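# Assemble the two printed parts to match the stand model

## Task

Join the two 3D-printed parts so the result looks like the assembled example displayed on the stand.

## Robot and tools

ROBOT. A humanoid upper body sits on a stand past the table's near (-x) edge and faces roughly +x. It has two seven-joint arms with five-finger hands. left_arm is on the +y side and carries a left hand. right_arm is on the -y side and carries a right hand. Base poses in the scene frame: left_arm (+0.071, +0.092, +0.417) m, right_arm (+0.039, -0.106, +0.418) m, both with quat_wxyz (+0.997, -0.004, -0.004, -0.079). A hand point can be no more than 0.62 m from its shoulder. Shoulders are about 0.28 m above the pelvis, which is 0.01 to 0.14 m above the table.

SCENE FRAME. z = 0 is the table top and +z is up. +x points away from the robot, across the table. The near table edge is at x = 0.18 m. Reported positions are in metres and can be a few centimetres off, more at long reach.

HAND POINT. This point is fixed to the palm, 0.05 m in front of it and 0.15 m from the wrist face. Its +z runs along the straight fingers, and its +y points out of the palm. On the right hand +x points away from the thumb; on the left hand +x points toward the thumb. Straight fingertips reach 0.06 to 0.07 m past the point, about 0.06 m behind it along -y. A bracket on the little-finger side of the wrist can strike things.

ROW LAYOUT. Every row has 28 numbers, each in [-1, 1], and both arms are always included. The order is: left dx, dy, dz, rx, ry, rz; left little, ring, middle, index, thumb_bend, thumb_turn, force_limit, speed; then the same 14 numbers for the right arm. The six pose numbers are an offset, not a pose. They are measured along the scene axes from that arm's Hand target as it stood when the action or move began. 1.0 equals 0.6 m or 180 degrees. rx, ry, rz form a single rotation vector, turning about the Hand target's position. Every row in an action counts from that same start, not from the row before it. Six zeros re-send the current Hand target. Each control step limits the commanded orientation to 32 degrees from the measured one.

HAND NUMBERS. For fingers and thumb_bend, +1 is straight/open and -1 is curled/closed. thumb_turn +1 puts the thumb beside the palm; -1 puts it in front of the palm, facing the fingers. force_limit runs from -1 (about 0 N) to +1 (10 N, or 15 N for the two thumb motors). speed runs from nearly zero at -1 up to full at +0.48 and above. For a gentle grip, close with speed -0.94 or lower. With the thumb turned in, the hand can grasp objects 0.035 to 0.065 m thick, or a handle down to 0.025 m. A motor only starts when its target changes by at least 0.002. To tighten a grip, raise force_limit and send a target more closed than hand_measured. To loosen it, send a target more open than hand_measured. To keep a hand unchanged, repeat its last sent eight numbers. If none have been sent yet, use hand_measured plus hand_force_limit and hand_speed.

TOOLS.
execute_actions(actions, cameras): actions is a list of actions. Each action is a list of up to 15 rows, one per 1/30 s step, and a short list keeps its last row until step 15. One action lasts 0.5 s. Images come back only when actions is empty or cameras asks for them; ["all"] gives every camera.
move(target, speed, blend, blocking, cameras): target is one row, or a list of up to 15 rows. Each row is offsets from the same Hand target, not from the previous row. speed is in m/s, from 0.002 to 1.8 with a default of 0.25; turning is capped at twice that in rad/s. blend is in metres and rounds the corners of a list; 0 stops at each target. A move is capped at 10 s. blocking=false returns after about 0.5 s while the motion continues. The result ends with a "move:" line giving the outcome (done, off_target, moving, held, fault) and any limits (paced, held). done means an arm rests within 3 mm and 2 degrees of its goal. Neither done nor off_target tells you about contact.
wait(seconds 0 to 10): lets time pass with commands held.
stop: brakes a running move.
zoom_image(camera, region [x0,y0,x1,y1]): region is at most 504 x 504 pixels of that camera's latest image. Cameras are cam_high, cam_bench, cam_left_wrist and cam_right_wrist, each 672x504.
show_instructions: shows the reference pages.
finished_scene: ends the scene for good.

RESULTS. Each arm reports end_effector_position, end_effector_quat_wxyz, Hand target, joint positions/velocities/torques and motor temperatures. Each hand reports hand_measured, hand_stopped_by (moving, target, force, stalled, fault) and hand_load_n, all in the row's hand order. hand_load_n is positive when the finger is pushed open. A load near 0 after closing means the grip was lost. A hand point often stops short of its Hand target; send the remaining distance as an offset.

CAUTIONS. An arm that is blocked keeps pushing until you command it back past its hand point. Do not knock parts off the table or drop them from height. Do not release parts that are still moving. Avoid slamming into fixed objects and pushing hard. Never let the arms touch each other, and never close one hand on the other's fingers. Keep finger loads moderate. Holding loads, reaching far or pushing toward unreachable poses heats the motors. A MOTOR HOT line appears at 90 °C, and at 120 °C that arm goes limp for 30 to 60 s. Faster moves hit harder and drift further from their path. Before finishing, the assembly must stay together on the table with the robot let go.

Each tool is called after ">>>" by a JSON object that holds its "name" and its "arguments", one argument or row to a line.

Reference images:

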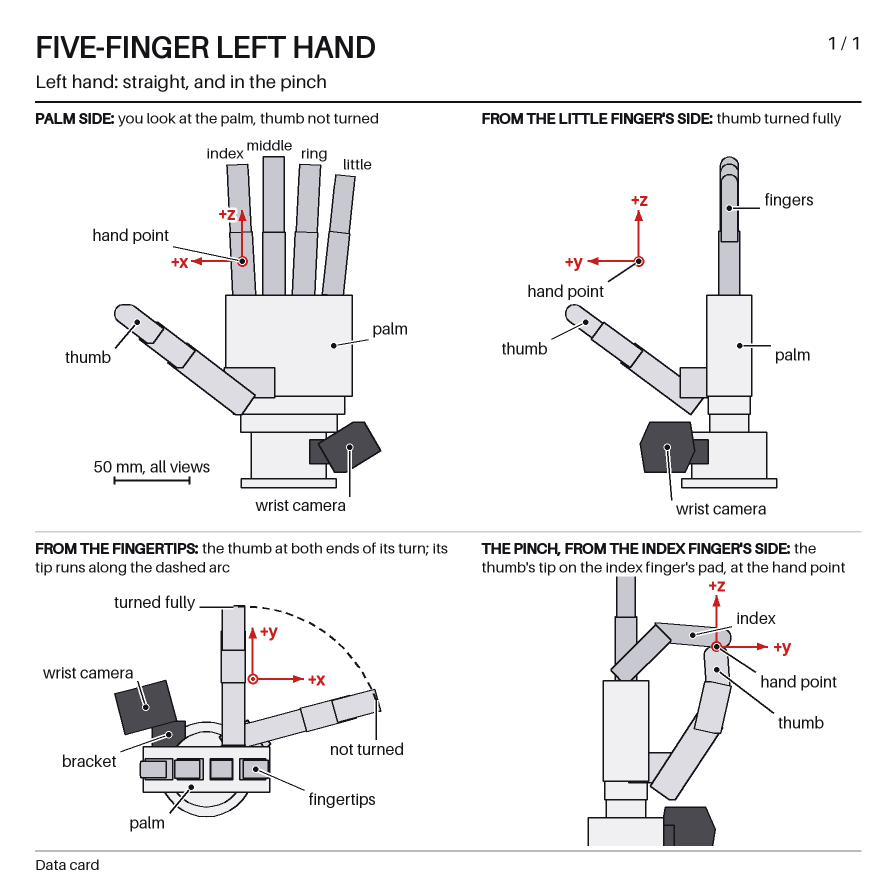

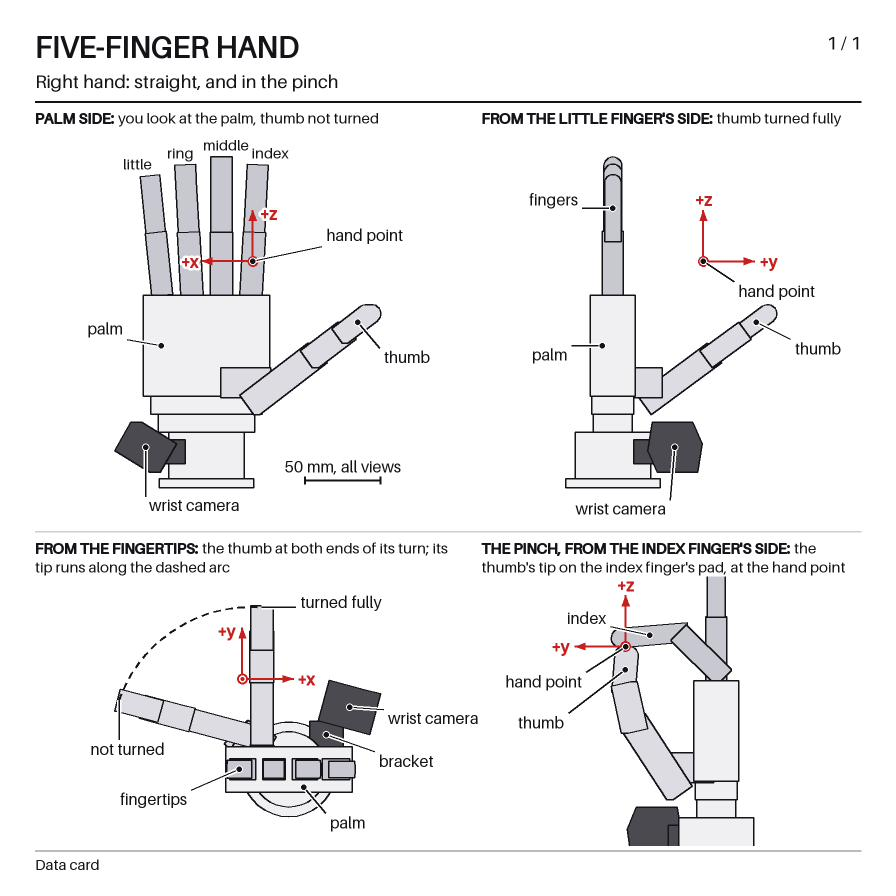

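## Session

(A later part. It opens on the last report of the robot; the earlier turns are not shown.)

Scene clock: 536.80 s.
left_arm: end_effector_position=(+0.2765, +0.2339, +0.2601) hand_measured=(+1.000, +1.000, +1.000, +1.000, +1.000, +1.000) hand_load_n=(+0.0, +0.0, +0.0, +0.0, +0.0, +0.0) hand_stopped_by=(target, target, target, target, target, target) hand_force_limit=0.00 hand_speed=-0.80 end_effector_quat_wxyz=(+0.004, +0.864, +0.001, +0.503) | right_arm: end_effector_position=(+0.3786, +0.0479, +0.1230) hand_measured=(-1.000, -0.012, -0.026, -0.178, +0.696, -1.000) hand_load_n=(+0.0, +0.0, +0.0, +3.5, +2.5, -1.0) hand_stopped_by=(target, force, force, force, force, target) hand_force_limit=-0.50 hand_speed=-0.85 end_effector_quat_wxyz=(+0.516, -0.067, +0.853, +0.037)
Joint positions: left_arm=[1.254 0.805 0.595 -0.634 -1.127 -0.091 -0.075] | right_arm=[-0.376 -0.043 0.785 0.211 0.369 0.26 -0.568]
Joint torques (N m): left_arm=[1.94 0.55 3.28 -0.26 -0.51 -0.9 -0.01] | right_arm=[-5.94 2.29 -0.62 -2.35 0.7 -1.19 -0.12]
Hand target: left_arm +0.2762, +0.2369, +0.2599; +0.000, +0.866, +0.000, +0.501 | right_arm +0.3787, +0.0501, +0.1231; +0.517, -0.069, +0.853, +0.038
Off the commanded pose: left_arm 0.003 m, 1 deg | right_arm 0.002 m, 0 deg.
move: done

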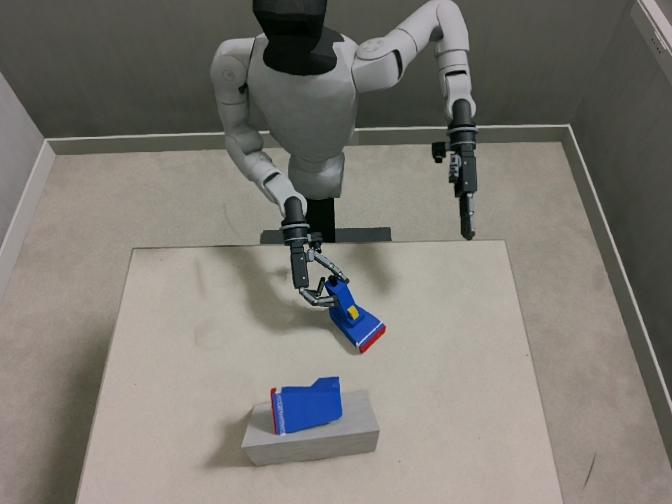

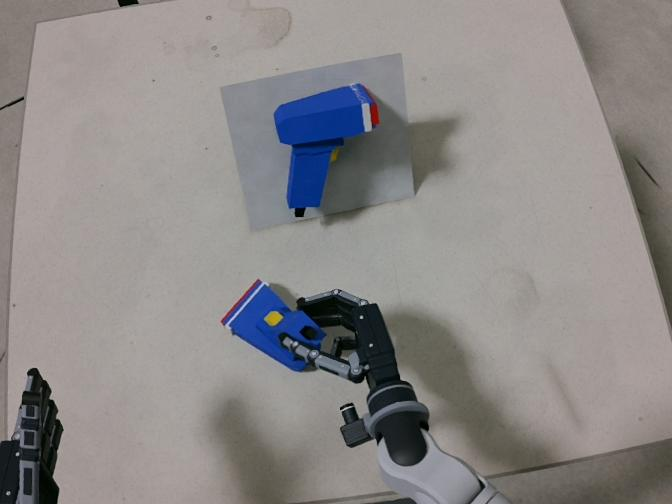

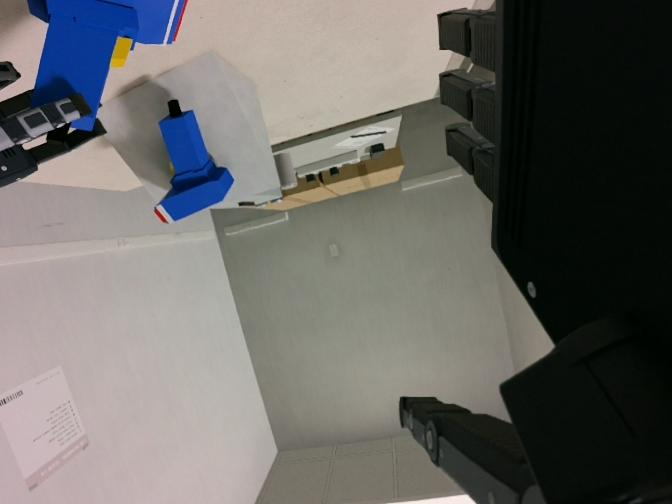

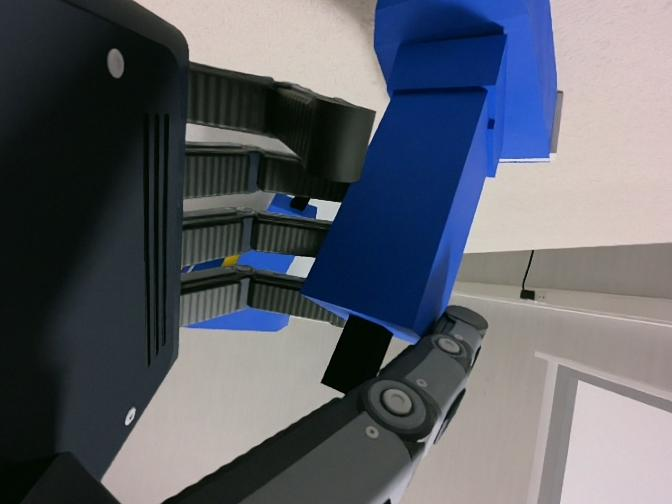

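>>> {"name": "move", "arguments": {
  "target": [
    [0,0,0,0,0,0,1,1,1,1,1,1,0,-0.8,0,0.003,0.007,0,0,0,-1,-0.3,-0.3,-0.3,-0.3,-1,-0.5,-0.85],
    [0,0,0,0,0,0,1,1,1,1,1,1,0,-0.8,-0.001,0.006,0.003,0,0,0,-1,-0.3,-0.3,-0.3,-0.3,-1,-0.5,-0.85],
    [0,0,0,0,0,0,1,1,1,1,1,1,0,-0.8,-0.001,0.006,-0.018,0,0,0,-1,-0.3,-0.3,-0.3,-0.3,-1,-0.5,-0.85]
  ],
  "speed": [0.04],
  "cameras": ["all"]
}}

>>> {"name": "zoom_image", "arguments": {
  "camera": "cam_bench",
  "region": [210, 260, 370, 420]
}}

>>> {"name": "zoom_image", "arguments": {
  "camera": "cam_high",
  "region": [290, 230, 410, 350]
}}

>>> {"name": "zoom_image", "arguments": {
  "camera": "cam_right_wrist",
  "region": [360, 0, 620, 200]
}}

speed must be one number or one for each of the 3 targets, got a list of 1; nothing of the call was run

Scaled by 3.150 from the camera's 672x504 image, which has a finer 960x720 frame.

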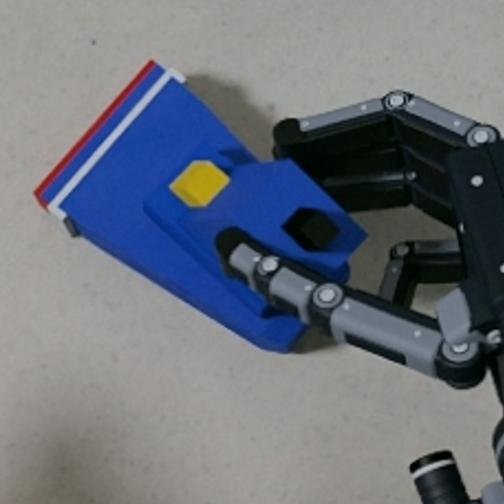

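Scaled by 4.200 from the camera's 672x504 image, which has a finer 960x720 frame.

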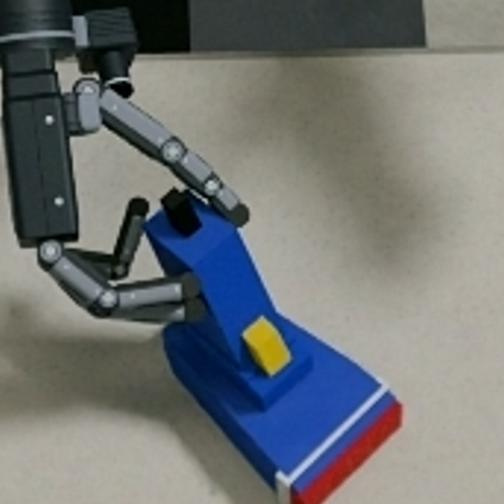

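Scaled by 1.938 from the camera's 672x504 image, which has a finer 960x720 frame.

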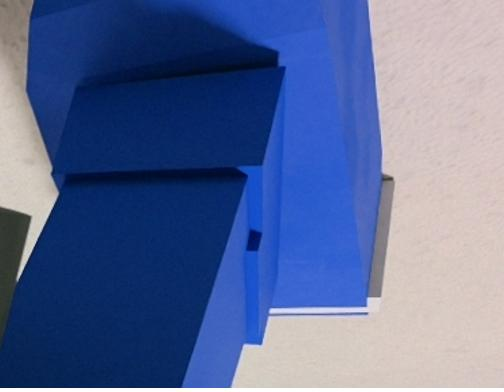

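>>> {"name": "move", "arguments": {
  "target": [
    [0,0,0,0,0,0,1,1,1,1,1,1,0,-0.8,0,0.003,0.007,0,0,0,-1,-0.3,-0.3,-0.3,-0.3,-1,-0.5,-0.85],
    [0,0,0,0,0,0,1,1,1,1,1,1,0,-0.8,-0.001,0.006,0.003,0,0,0,-1,-0.3,-0.3,-0.3,-0.3,-1,-0.5,-0.85],
    [0,0,0,0,0,0,1,1,1,1,1,1,0,-0.8,-0.001,0.006,-0.018,0,0,0,-1,-0.3,-0.3,-0.3,-0.3,-1,-0.5,-0.85]
  ],
  "speed": 0.04,
  "cameras": ["all"]
}}

>>> {"name": "zoom_image", "arguments": {
  "camera": "cam_bench",
  "region": [210, 260, 370, 420]
}}

>>> {"name": "zoom_image", "arguments": {
  "camera": "cam_high",
  "region": [290, 230, 410, 350]
}}

>>> {"name": "zoom_image", "arguments": {
  "camera": "cam_right_wrist",
  "region": [360, 0, 620, 200]
}}

Scene clock: 559.40 s.
left_arm: end_effector_position=(+0.2765, +0.2339, +0.2601) hand_measured=(+1.000, +1.000, +1.000, +1.000, +1.000, +1.000) hand_load_n=(+0.0, +0.0, +0.0, +0.0, +0.0, +0.0) hand_stopped_by=(target, target, target, target, target, target) hand_force_limit=0.00 hand_speed=-0.80 end_effector_quat_wxyz=(+0.004, +0.864, +0.001, +0.503) | right_arm: end_effector_position=(+0.3811, +0.0538, +0.1220) hand_measured=(-1.000, -0.012, -0.026, -0.178, +0.696, -1.000) hand_load_n=(+0.0, +0.0, +0.0, +2.5, +4.0, +0.5) hand_stopped_by=(target, force, force, force, force, target) hand_force_limit=-0.50 hand_speed=-0.85 end_effector_quat_wxyz=(+0.527, -0.060, +0.847, +0.044)
Joint positions: left_arm=[1.254 0.805 0.595 -0.634 -1.127 -0.091 -0.075] | right_arm=[-0.388 -0.01 0.794 0.305 0.354 0.164 -0.554]
Joint torques (N m): left_arm=[1.94 0.56 3.27 -0.25 -0.52 -0.9 -0.01] | right_arm=[-5.6 1.89 -0.27 -1.38 0.68 -0.45 -0.09]
Hand target: left_arm +0.2762, +0.2369, +0.2599; +0.000, +0.866, +0.000, +0.501 | right_arm +0.3781, +0.0537, +0.1123; +0.517, -0.069, +0.853, +0.038
Off the commanded pose: left_arm 0.003 m, 1 deg | right_arm 0.010 m, 2 deg.
move: off_target (right_arm)

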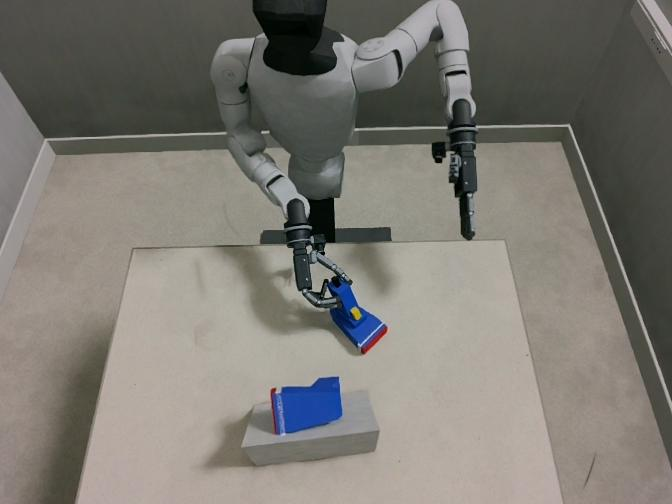

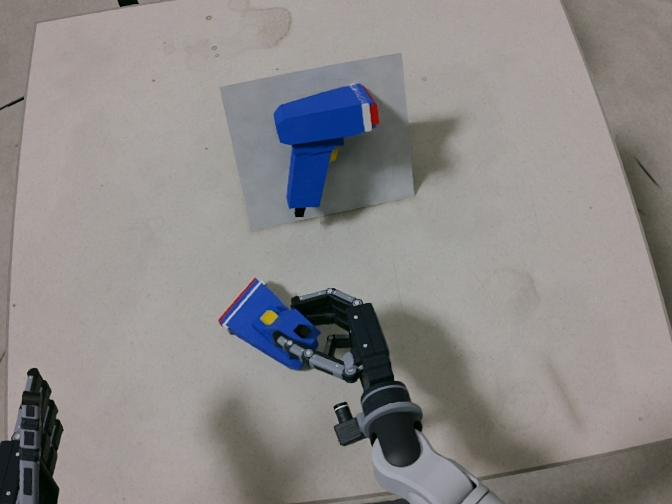

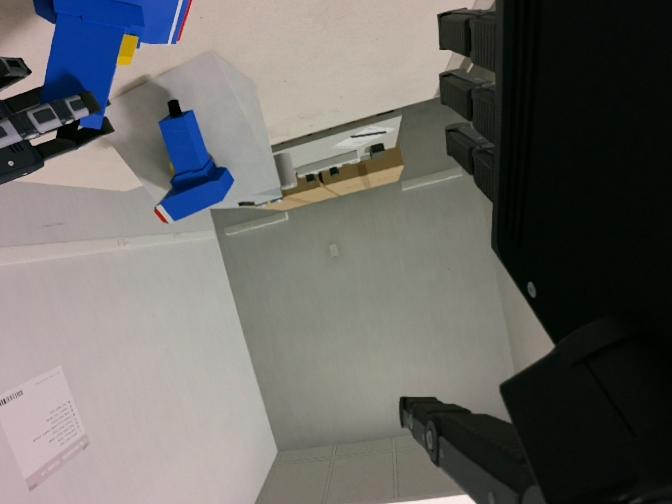

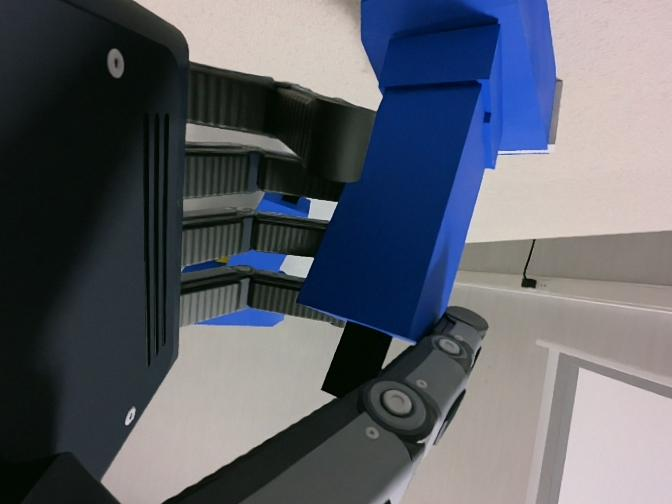

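Scaled by 3.150 from the camera's 672x504 image, which has a finer 960x720 frame.

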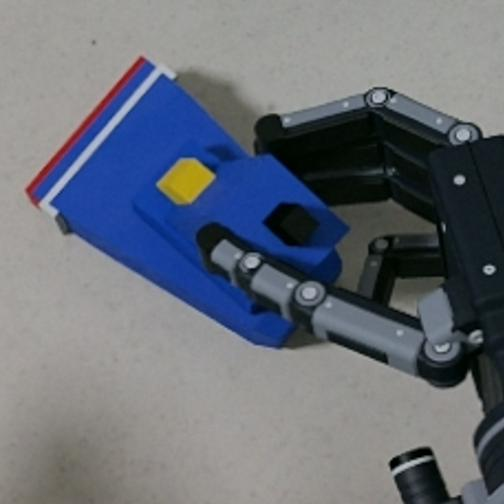

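Scaled by 4.200 from the camera's 672x504 image, which has a finer 960x720 frame.

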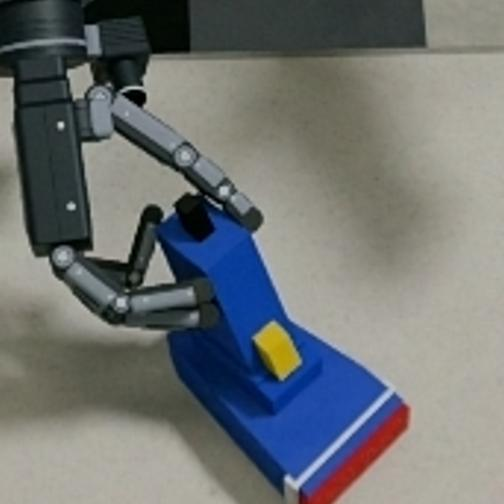

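Scaled by 1.938 from the camera's 672x504 image, which has a finer 960x720 frame.

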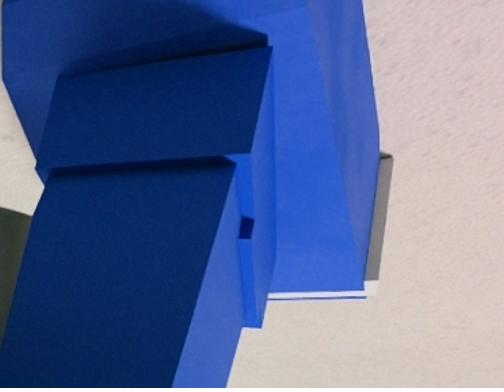

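>>> {"name": "zoom_image", "arguments": {
  "camera": "cam_left_wrist",
  "region": [20, 0, 220, 140]
}}

>>> {"name": "zoom_image", "arguments": {
  "camera": "cam_right_wrist",
  "region": [350, 0, 570, 190]
}}

Scaled by 2.520 from the camera's 672x504 image, which has a finer 960x720 frame.

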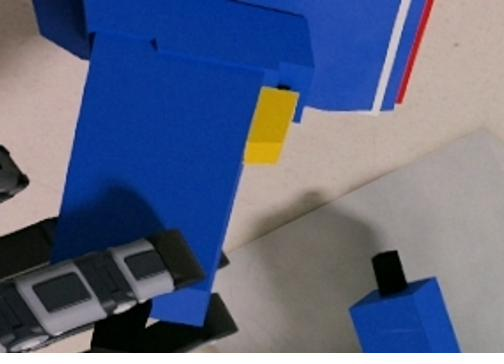

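Scaled by 2.291 from the camera's 672x504 image, which has a finer 960x720 frame.

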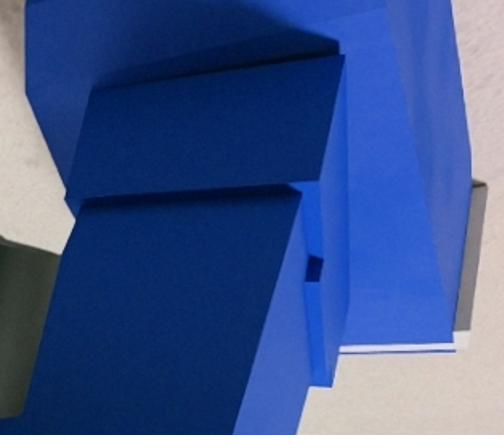

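>>> {"name": "move", "arguments": {
  "target": [
    [0,0,0,0,0,0,1,1,1,1,1,1,0,-0.8,0,0,0.006,0,0,0,-1,-0.3,-0.3,-0.3,-0.3,-1,-0.5,-0.85],
    [0,0,0,0,0,0,1,1,1,1,1,1,0,-0.8,0,0,0.006,0,0,0,-1,-0.6,-0.6,-0.6,-0.6,-1,0.3,-0.85],
    [0,0,0,0,0,0,1,1,1,1,1,1,0,-0.8,-0.002,0,-0.03,0,0,0,-1,-0.6,-0.6,-0.6,-0.6,-1,0.3,-0.85]
  ],
  "speed": 0.05,
  "cameras": ["all"]
}}

>>> {"name": "zoom_image", "arguments": {
  "camera": "cam_bench",
  "region": [210, 260, 370, 420]
}}

>>> {"name": "zoom_image", "arguments": {
  "camera": "cam_right_wrist",
  "region": [350, 0, 570, 190]
}}

Scene clock: 587.60 s.
left_arm: end_effector_position=(+0.2765, +0.2339, +0.2601) hand_measured=(+1.000, +1.000, +1.000, +1.000, +1.000, +1.000) hand_load_n=(-0.5, +0.0, -0.5, +0.0, +0.0, -0.5) hand_stopped_by=(target, target, target, target, target, target) hand_force_limit=0.00 hand_speed=-0.80 end_effector_quat_wxyz=(+0.004, +0.864, +0.001, +0.503) | right_arm: end_effector_position=(+0.3844, +0.0546, +0.1222) hand_measured=(-1.000, -0.078, -0.064, -0.204, +0.688, -1.000) hand_load_n=(+0.0, +4.5, +2.5, +6.5, +10.0, +3.5) hand_stopped_by=(target, force, force, force, force, target) hand_force_limit=0.30 hand_speed=-0.85 end_effector_quat_wxyz=(+0.536, -0.056, +0.841, +0.047)
Joint positions: left_arm=[1.254 0.805 0.595 -0.634 -1.127 -0.091 -0.075] | right_arm=[-0.399 0.006 0.793 0.367 0.344 0.099 -0.543]
Joint torques (N m): left_arm=[1.95 0.54 3.28 -0.24 -0.51 -0.9 -0.01] | right_arm=[-5.34 1.83 -0.7 -3.9 0.86 -0.68 -0.12]
Hand target: left_arm +0.2762, +0.2369, +0.2599; +0.000, +0.866, +0.000, +0.501 | right_arm +0.3836, +0.0540, +0.1211; +0.534, -0.058, +0.842, +0.046 (not the last commanded pose)
Off the commanded pose: left_arm 0.003 m, 1 deg | right_arm 0.029 m, 3 deg.
move: held (right_arm; a check stopped the path); path passed 2 of 3 targets; target 2's new numbers were sent with right_arm's hand 0.007 m and 1 deg from that target; limits=held
pose unreachable (right arm): on one or more control steps of this call, first in action 0 (counted from 0), this arm could not follow its commanded pose, so it was not sent that pose on those steps. It may still have moved: this result reports where it is.
cause: moving toward the commanded pose would bring a part of the arm (just beyond joint 3 (shoulder yaw)) too close to the robot's own body.

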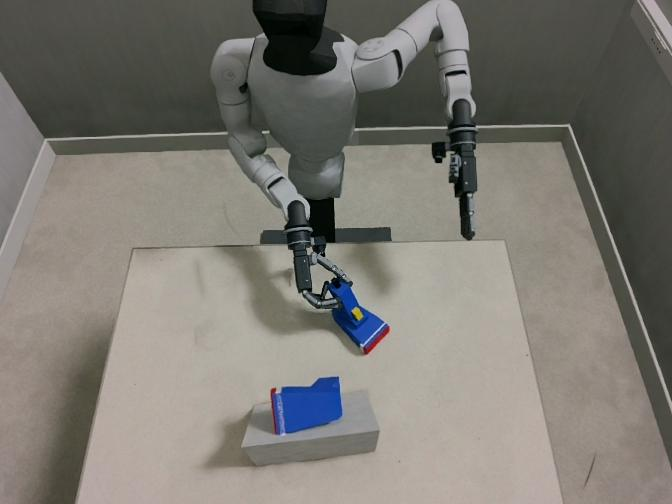

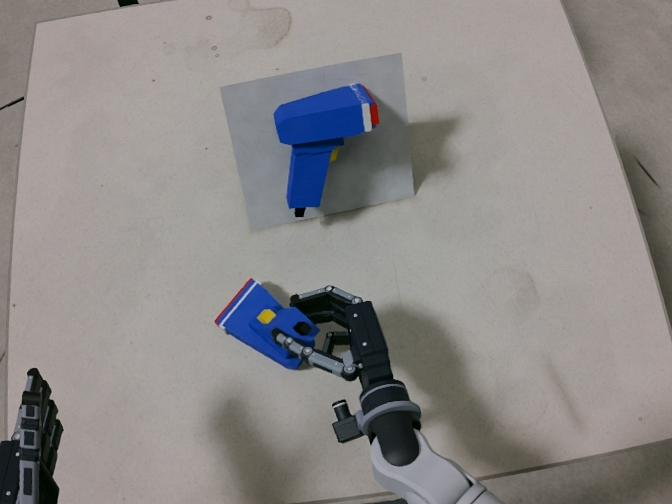

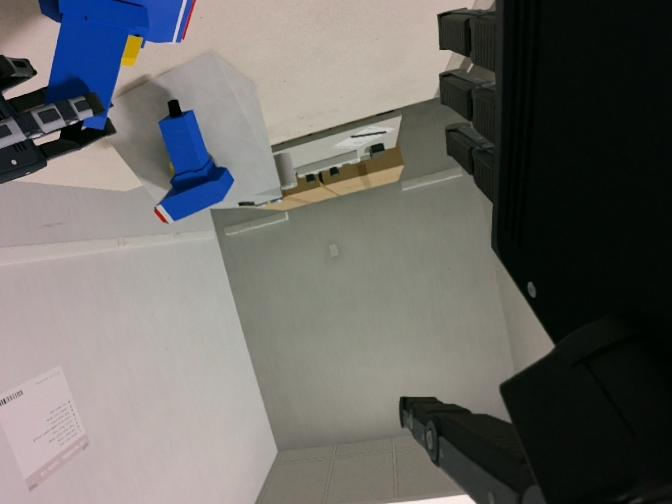

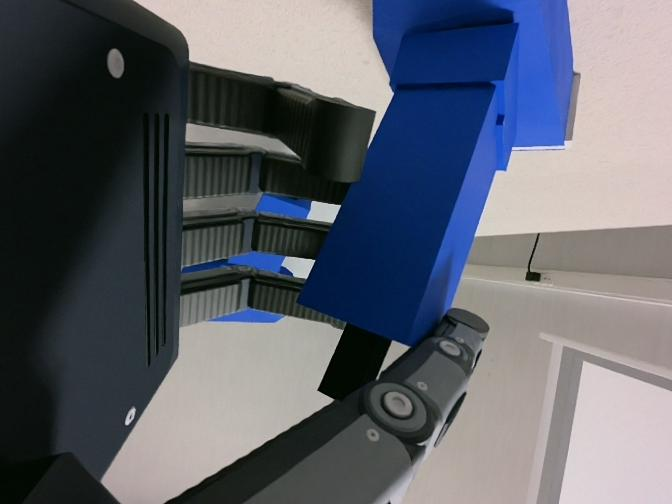

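Scaled by 3.150 from the camera's 672x504 image, which has a finer 960x720 frame.

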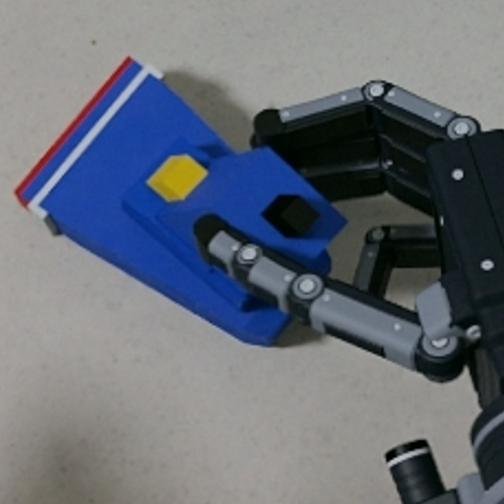

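Scaled by 2.291 from the camera's 672x504 image, which has a finer 960x720 frame.

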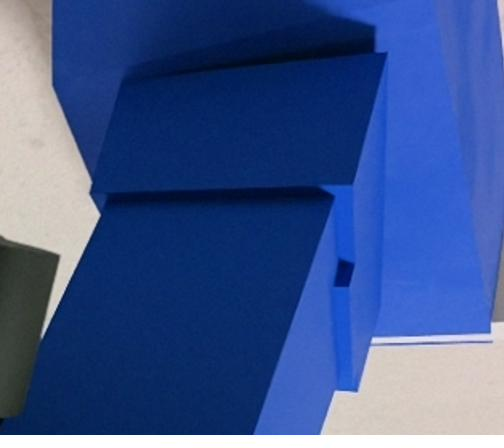

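>>> {"name": "move", "arguments": {
  "target": [
    [0,0,0,0,0,0,1,1,1,1,1,1,0,-0.8,0.008,-0.03,0.003,-0.0117,0.019,0,-1,-0.6,-0.6,-0.6,-0.6,-1,0.3,-0.85],
    [0,0,0,0,0,0,1,1,1,1,1,1,0,-0.8,0.004,-0.03,-0.02,-0.0117,0.021,0,-1,-0.6,-0.6,-0.6,-0.6,-1,0.3,-0.85]
  ],
  "speed": 0.04,
  "cameras": ["all"]
}}

>>> {"name": "zoom_image", "arguments": {
  "camera": "cam_bench",
  "region": [210, 260, 370, 420]
}}

>>> {"name": "zoom_image", "arguments": {
  "camera": "cam_right_wrist",
  "region": [350, 0, 570, 190]
}}

Scene clock: 615.67 s.
left_arm: end_effector_position=(+0.2765, +0.2339, +0.2601) hand_measured=(+1.000, +1.000, +1.000, +1.000, +1.000, +1.000) hand_load_n=(+0.0, +0.0, +0.0, +0.0, +0.0, +0.0) hand_stopped_by=(target, target, target, target, target, target) hand_force_limit=0.00 hand_speed=-0.80 end_effector_quat_wxyz=(+0.004, +0.864, +0.001, +0.503) | right_arm: end_effector_position=(+0.3885, +0.0389, +0.1207) hand_measured=(-1.000, -0.080, -0.064, -0.204, +0.688, -1.000) hand_load_n=(+0.0, +0.0, +0.0, +7.5, +8.0, +3.5) hand_stopped_by=(target, force, force, force, force, target) hand_force_limit=0.30 hand_speed=-0.85 end_effector_quat_wxyz=(+0.516, -0.058, +0.853, +0.044)
Joint positions: left_arm=[1.254 0.805 0.595 -0.634 -1.127 -0.091 -0.075] | right_arm=[-0.399 -0.046 0.742 0.267 0.382 0.222 -0.516]
Joint torques (N m): left_arm=[1.94 0.55 3.29 -0.26 -0.51 -0.9 -0.01] | right_arm=[-5.97 1.54 -0.55 -1.2 0.62 -0.35 -0.2]
Hand target: left_arm +0.2762, +0.2369, +0.2599; +0.000, +0.866, +0.000, +0.501 | right_arm +0.3860, +0.0360, +0.1091; +0.505, -0.066, +0.860, +0.032
Off the commanded pose: left_arm 0.003 m, 1 deg | right_arm 0.012 m, 2 deg.
move: off_target (right_arm)

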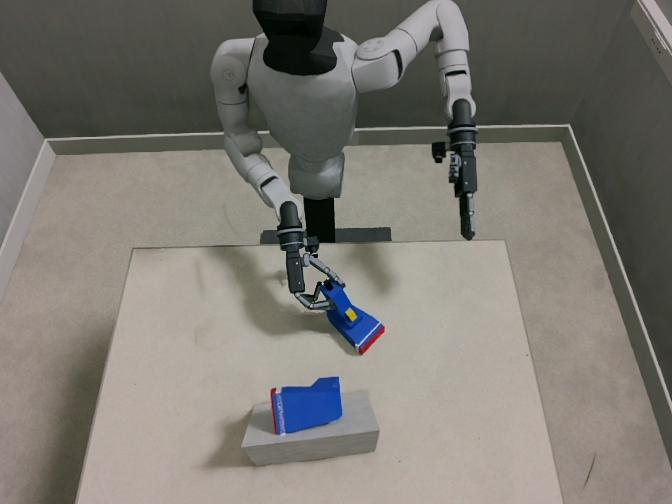

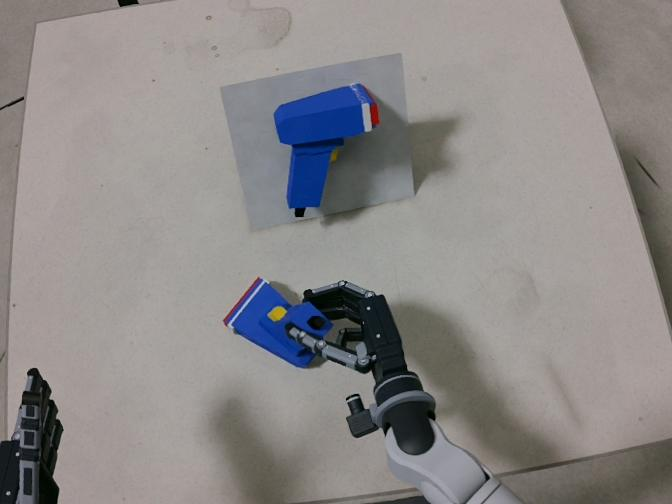

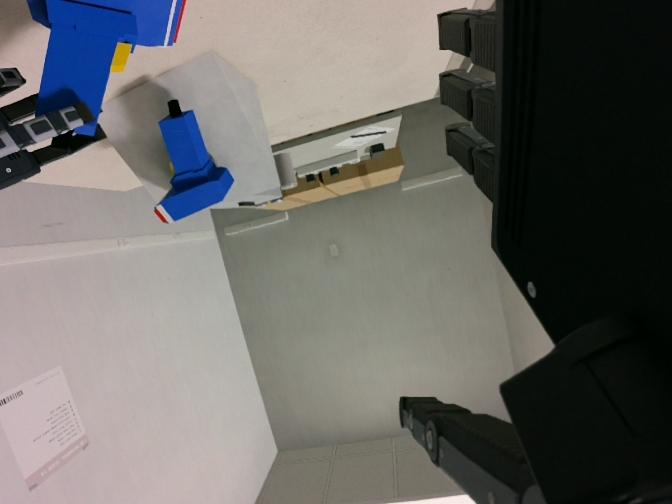

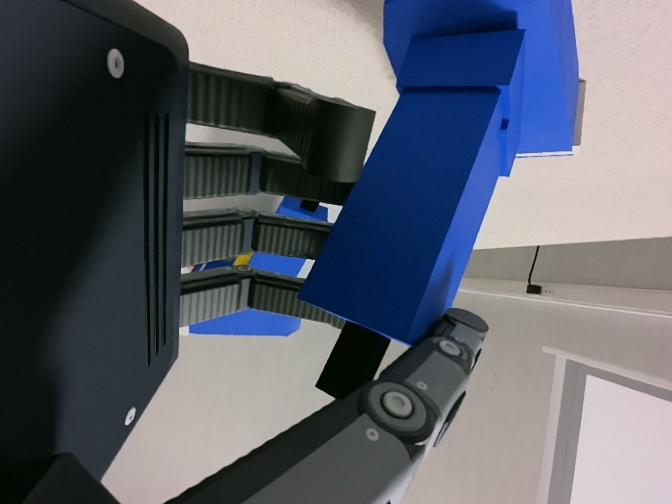

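Scaled by 3.150 from the camera's 672x504 image, which has a finer 960x720 frame.

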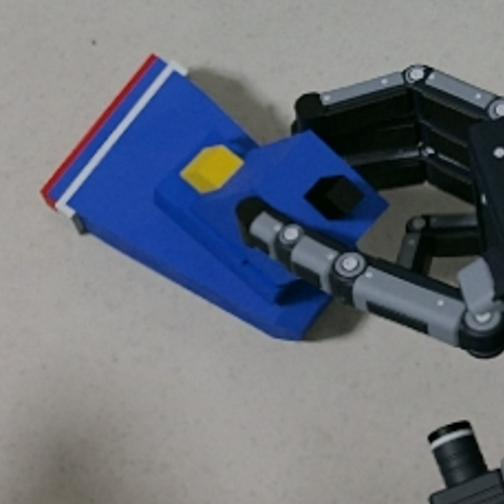

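Scaled by 2.291 from the camera's 672x504 image, which has a finer 960x720 frame.

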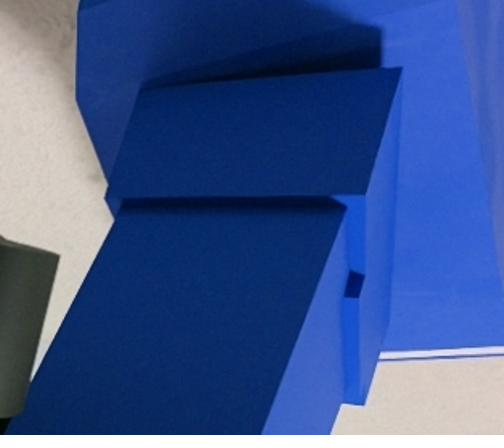

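>>> {"name": "zoom_image", "arguments": {
  "camera": "cam_high",
  "region": [290, 230, 410, 350]
}}

>>> {"name": "zoom_image", "arguments": {
  "camera": "cam_left_wrist",
  "region": [0, 0, 200, 140]
}}

Scaled by 4.200 from the camera's 672x504 image, which has a finer 960x720 frame.

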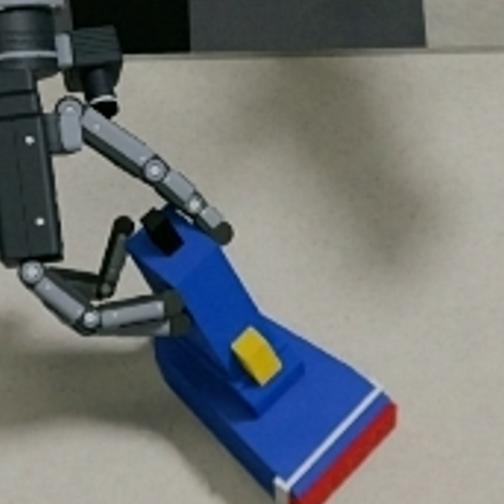

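Scaled by 2.520 from the camera's 672x504 image, which has a finer 960x720 frame.

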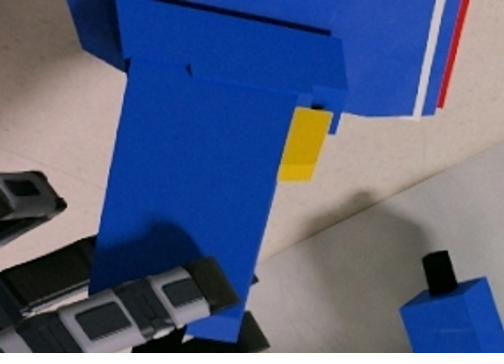

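>>> {"name": "move", "arguments": {
  "target": [
    [0,0,0,0,0,0,1,1,1,1,1,1,0,-0.8,0.003,0.004,0.037,0,0,0,-1,-0.6,-0.6,-0.6,-0.6,-1,0.3,-0.85],
    [0,0,0,0,0,0,1,1,1,1,1,1,0,-0.8,0.001,0.012,0.035,0,0,0,-1,-0.6,-0.6,-0.6,-0.6,-1,0.3,-0.85]
  ],
  "speed": 0.04,
  "cameras": ["all"]
}}

>>> {"name": "zoom_image", "arguments": {
  "camera": "cam_bench",
  "region": [210, 260, 370, 420]
}}

>>> {"name": "zoom_image", "arguments": {
  "camera": "cam_right_wrist",
  "region": [350, 0, 570, 190]
}}

>>> {"name": "zoom_image", "arguments": {
  "camera": "cam_high",
  "region": [290, 230, 410, 350]
}}

>>> {"name": "zoom_image", "arguments": {
  "camera": "cam_left_wrist",
  "region": [0, 0, 200, 140]
}}

Scene clock: 647.47 s.
left_arm: end_effector_position=(+0.2765, +0.2339, +0.2601) hand_measured=(+1.000, +1.000, +1.000, +1.000, +1.000, +1.000) hand_load_n=(+0.0, +0.0, +0.0, +0.0, +0.0, +0.0) hand_stopped_by=(target, target, target, target, target, target) hand_force_limit=0.00 hand_speed=-0.80 end_effector_quat_wxyz=(+0.004, +0.864, +0.001, +0.503) | right_arm: end_effector_position=(+0.3862, +0.0413, +0.1283) hand_measured=(-1.000, -0.080, -0.064, -0.204, +0.688, -1.000) hand_load_n=(+0.0, +1.0, +1.0, +7.0, +7.5, +1.0) hand_stopped_by=(target, force, force, force, force, target) hand_force_limit=0.30 hand_speed=-0.85 end_effector_quat_wxyz=(+0.503, -0.068, +0.861, +0.030)
Joint positions: left_arm=[1.254 0.805 0.595 -0.634 -1.127 -0.091 -0.075] | right_arm=[-0.4 -0.05 0.738 0.139 0.39 0.385 -0.57]
Joint torques (N m): left_arm=[1.95 0.55 3.29 -0.25 -0.51 -0.9 -0.01] | right_arm=[-5.68 2.22 -0.82 -2.85 0.87 -1.35 -0.21]
Hand target: left_arm +0.2762, +0.2369, +0.2599; +0.000, +0.866, +0.000, +0.501 | right_arm +0.3866, +0.0432, +0.1301; +0.505, -0.066, +0.860, +0.032
Off the commanded pose: left_arm 0.003 m, 1 deg | right_arm 0.003 m, 0 deg.
move: done

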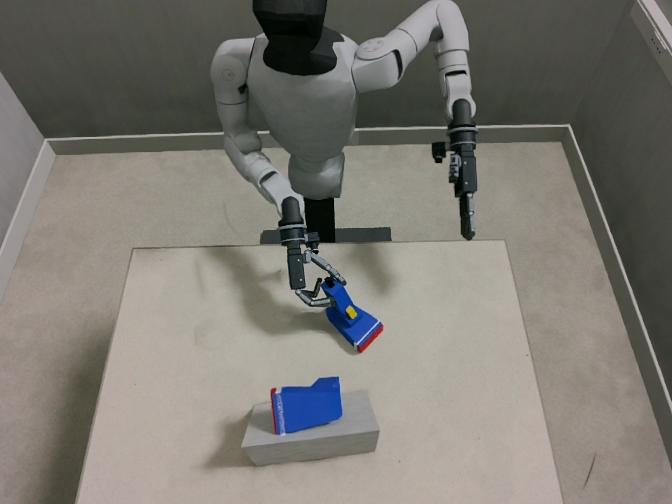

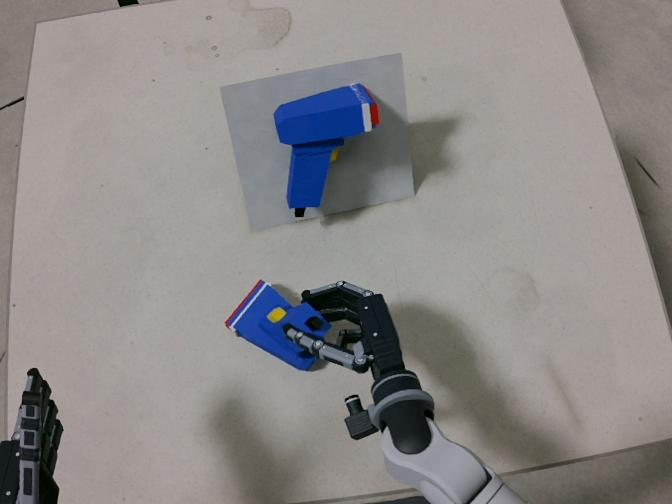

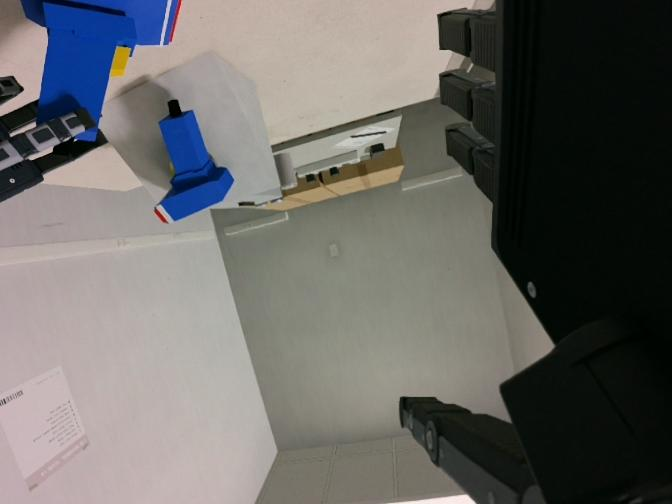

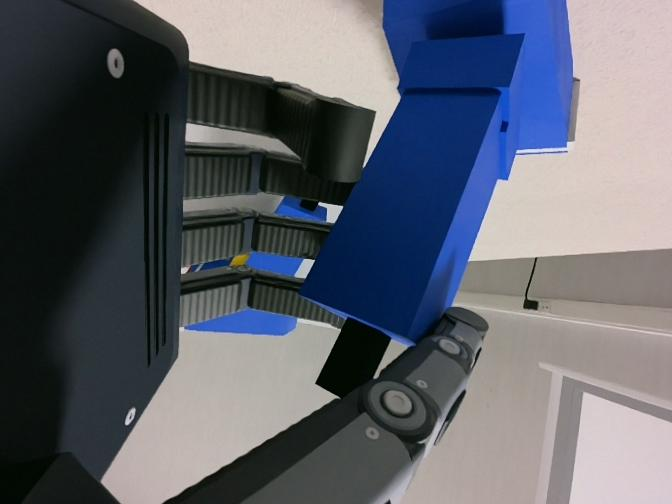

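Scaled by 3.150 from the camera's 672x504 image, which has a finer 960x720 frame.

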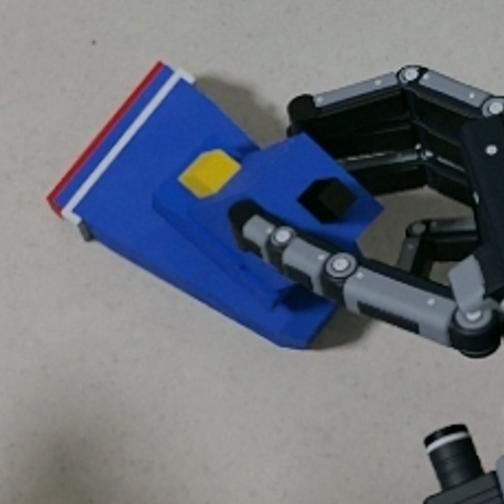

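Scaled by 2.291 from the camera's 672x504 image, which has a finer 960x720 frame.

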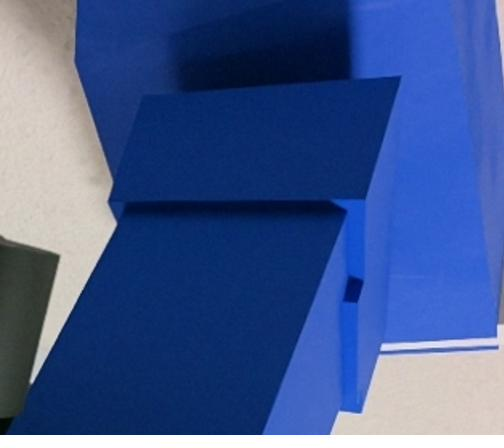

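Scaled by 4.200 from the camera's 672x504 image, which has a finer 960x720 frame.

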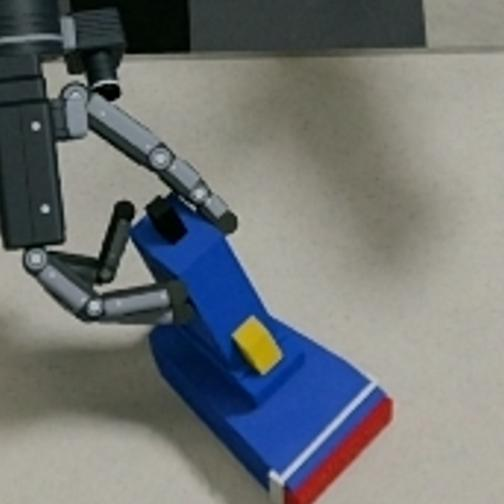

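Scaled by 2.520 from the camera's 672x504 image, which has a finer 960x720 frame.

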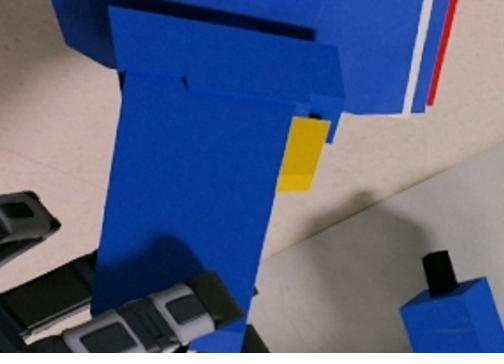

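>>> {"name": "move", "arguments": {
  "target": [
    [0,0,0,0,0,0,1,1,1,1,1,1,0,-0.8,0,0,0.1,0,0,0,-1,-0.6,-0.6,-0.6,-0.6,-1,0.3,-0.85],
    [0,0,0,0,0,-0.139,1,1,1,1,1,1,0,-0.8,-0.01,0,0.45,0,0.09,0,-1,-0.6,-0.6,-0.6,-0.6,-1,0.3,-0.85]
  ],
  "speed": [0.06,0.25],
  "cameras": ["all"]
}}

Scene clock: 681.27 s.
left_arm: end_effector_position=(+0.2735, +0.2357, +0.2570) hand_measured=(+1.000, +1.000, +1.000, +1.000, +1.000, +1.000) hand_load_n=(+0.0, +0.0, +0.0, +0.0, +0.0, +0.0) hand_stopped_by=(target, target, target, target, target, target) hand_force_limit=0.00 hand_speed=-0.80 end_effector_quat_wxyz=(+0.028, +0.867, -0.044, +0.495) | right_arm: end_effector_position=(+0.3803, +0.0369, +0.1804) hand_measured=(-1.000, -0.080, -0.064, -0.204, +0.688, -1.000) hand_load_n=(+0.0, +1.0, +1.0, +7.5, +7.5, +0.5) hand_stopped_by=(target, force, force, force, force, target) hand_force_limit=0.30 hand_speed=-0.85 end_effector_quat_wxyz=(+0.483, -0.070, +0.873, +0.021)
Joint positions: left_arm=[1.245 0.862 0.626 -0.522 -1.133 -0.107 -0.224] | right_arm=[-0.412 -0.039 0.643 -0.279 0.497 0.86 -0.722]
Joint torques (N m): left_arm=[0.88 0.64 3.19 -0.13 -0.52 -1.06 0] | right_arm=[-5.77 1.83 -0.56 -2.65 0.67 -1.24 -0.12]
Hand target: left_arm +0.2762, +0.2369, +0.2600; +0.026, +0.864, -0.046, +0.500 (not the last commanded pose) | right_arm +0.3810, +0.0376, +0.1810; +0.485, -0.070, +0.871, +0.021 (not the last commanded pose)
Off the commanded pose: left_arm 0.004 m, 19 deg | right_arm 0.220 m, 13 deg.
move: held (right_arm; a check stopped the path), off_target (left_arm; braked when a check withheld steps of right_arm); path passed 1 of 2 targets; limits=held
pose unreachable (right arm): on one or more control steps of this call, first in action 0 (counted from 0), this arm could not follow its commanded pose, so it was not sent that pose on those steps. It may still have moved: this result reports where it is.
cause: moving toward the commanded pose would bring a part of the arm (just beyond joint 3 (shoulder yaw)) too close to the robot's own body.

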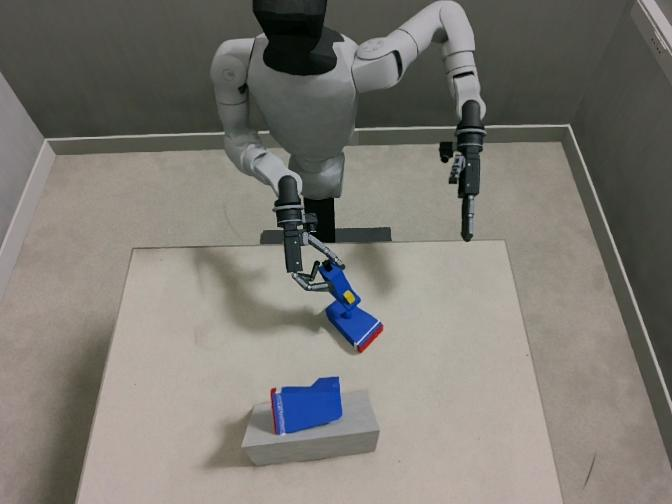

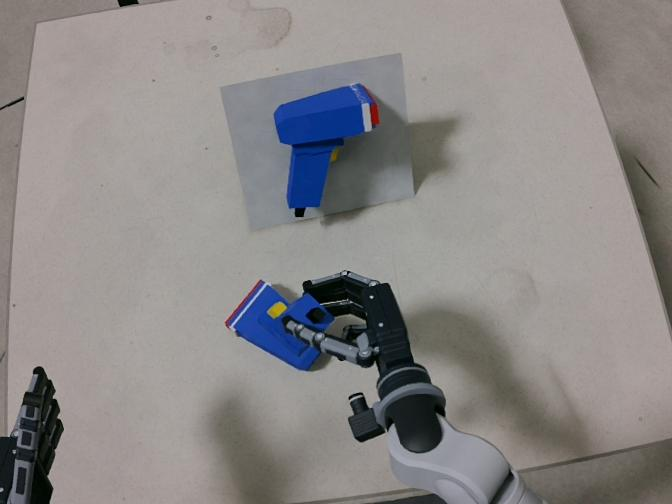

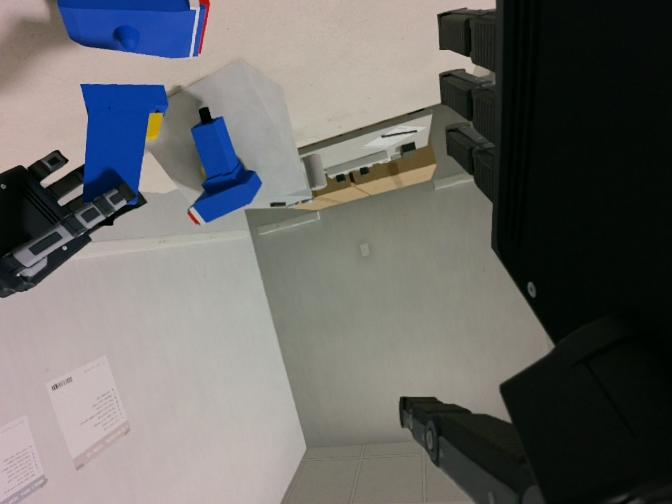

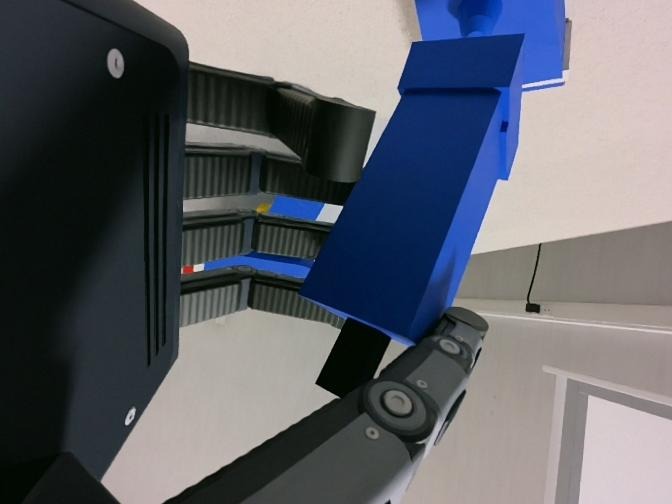

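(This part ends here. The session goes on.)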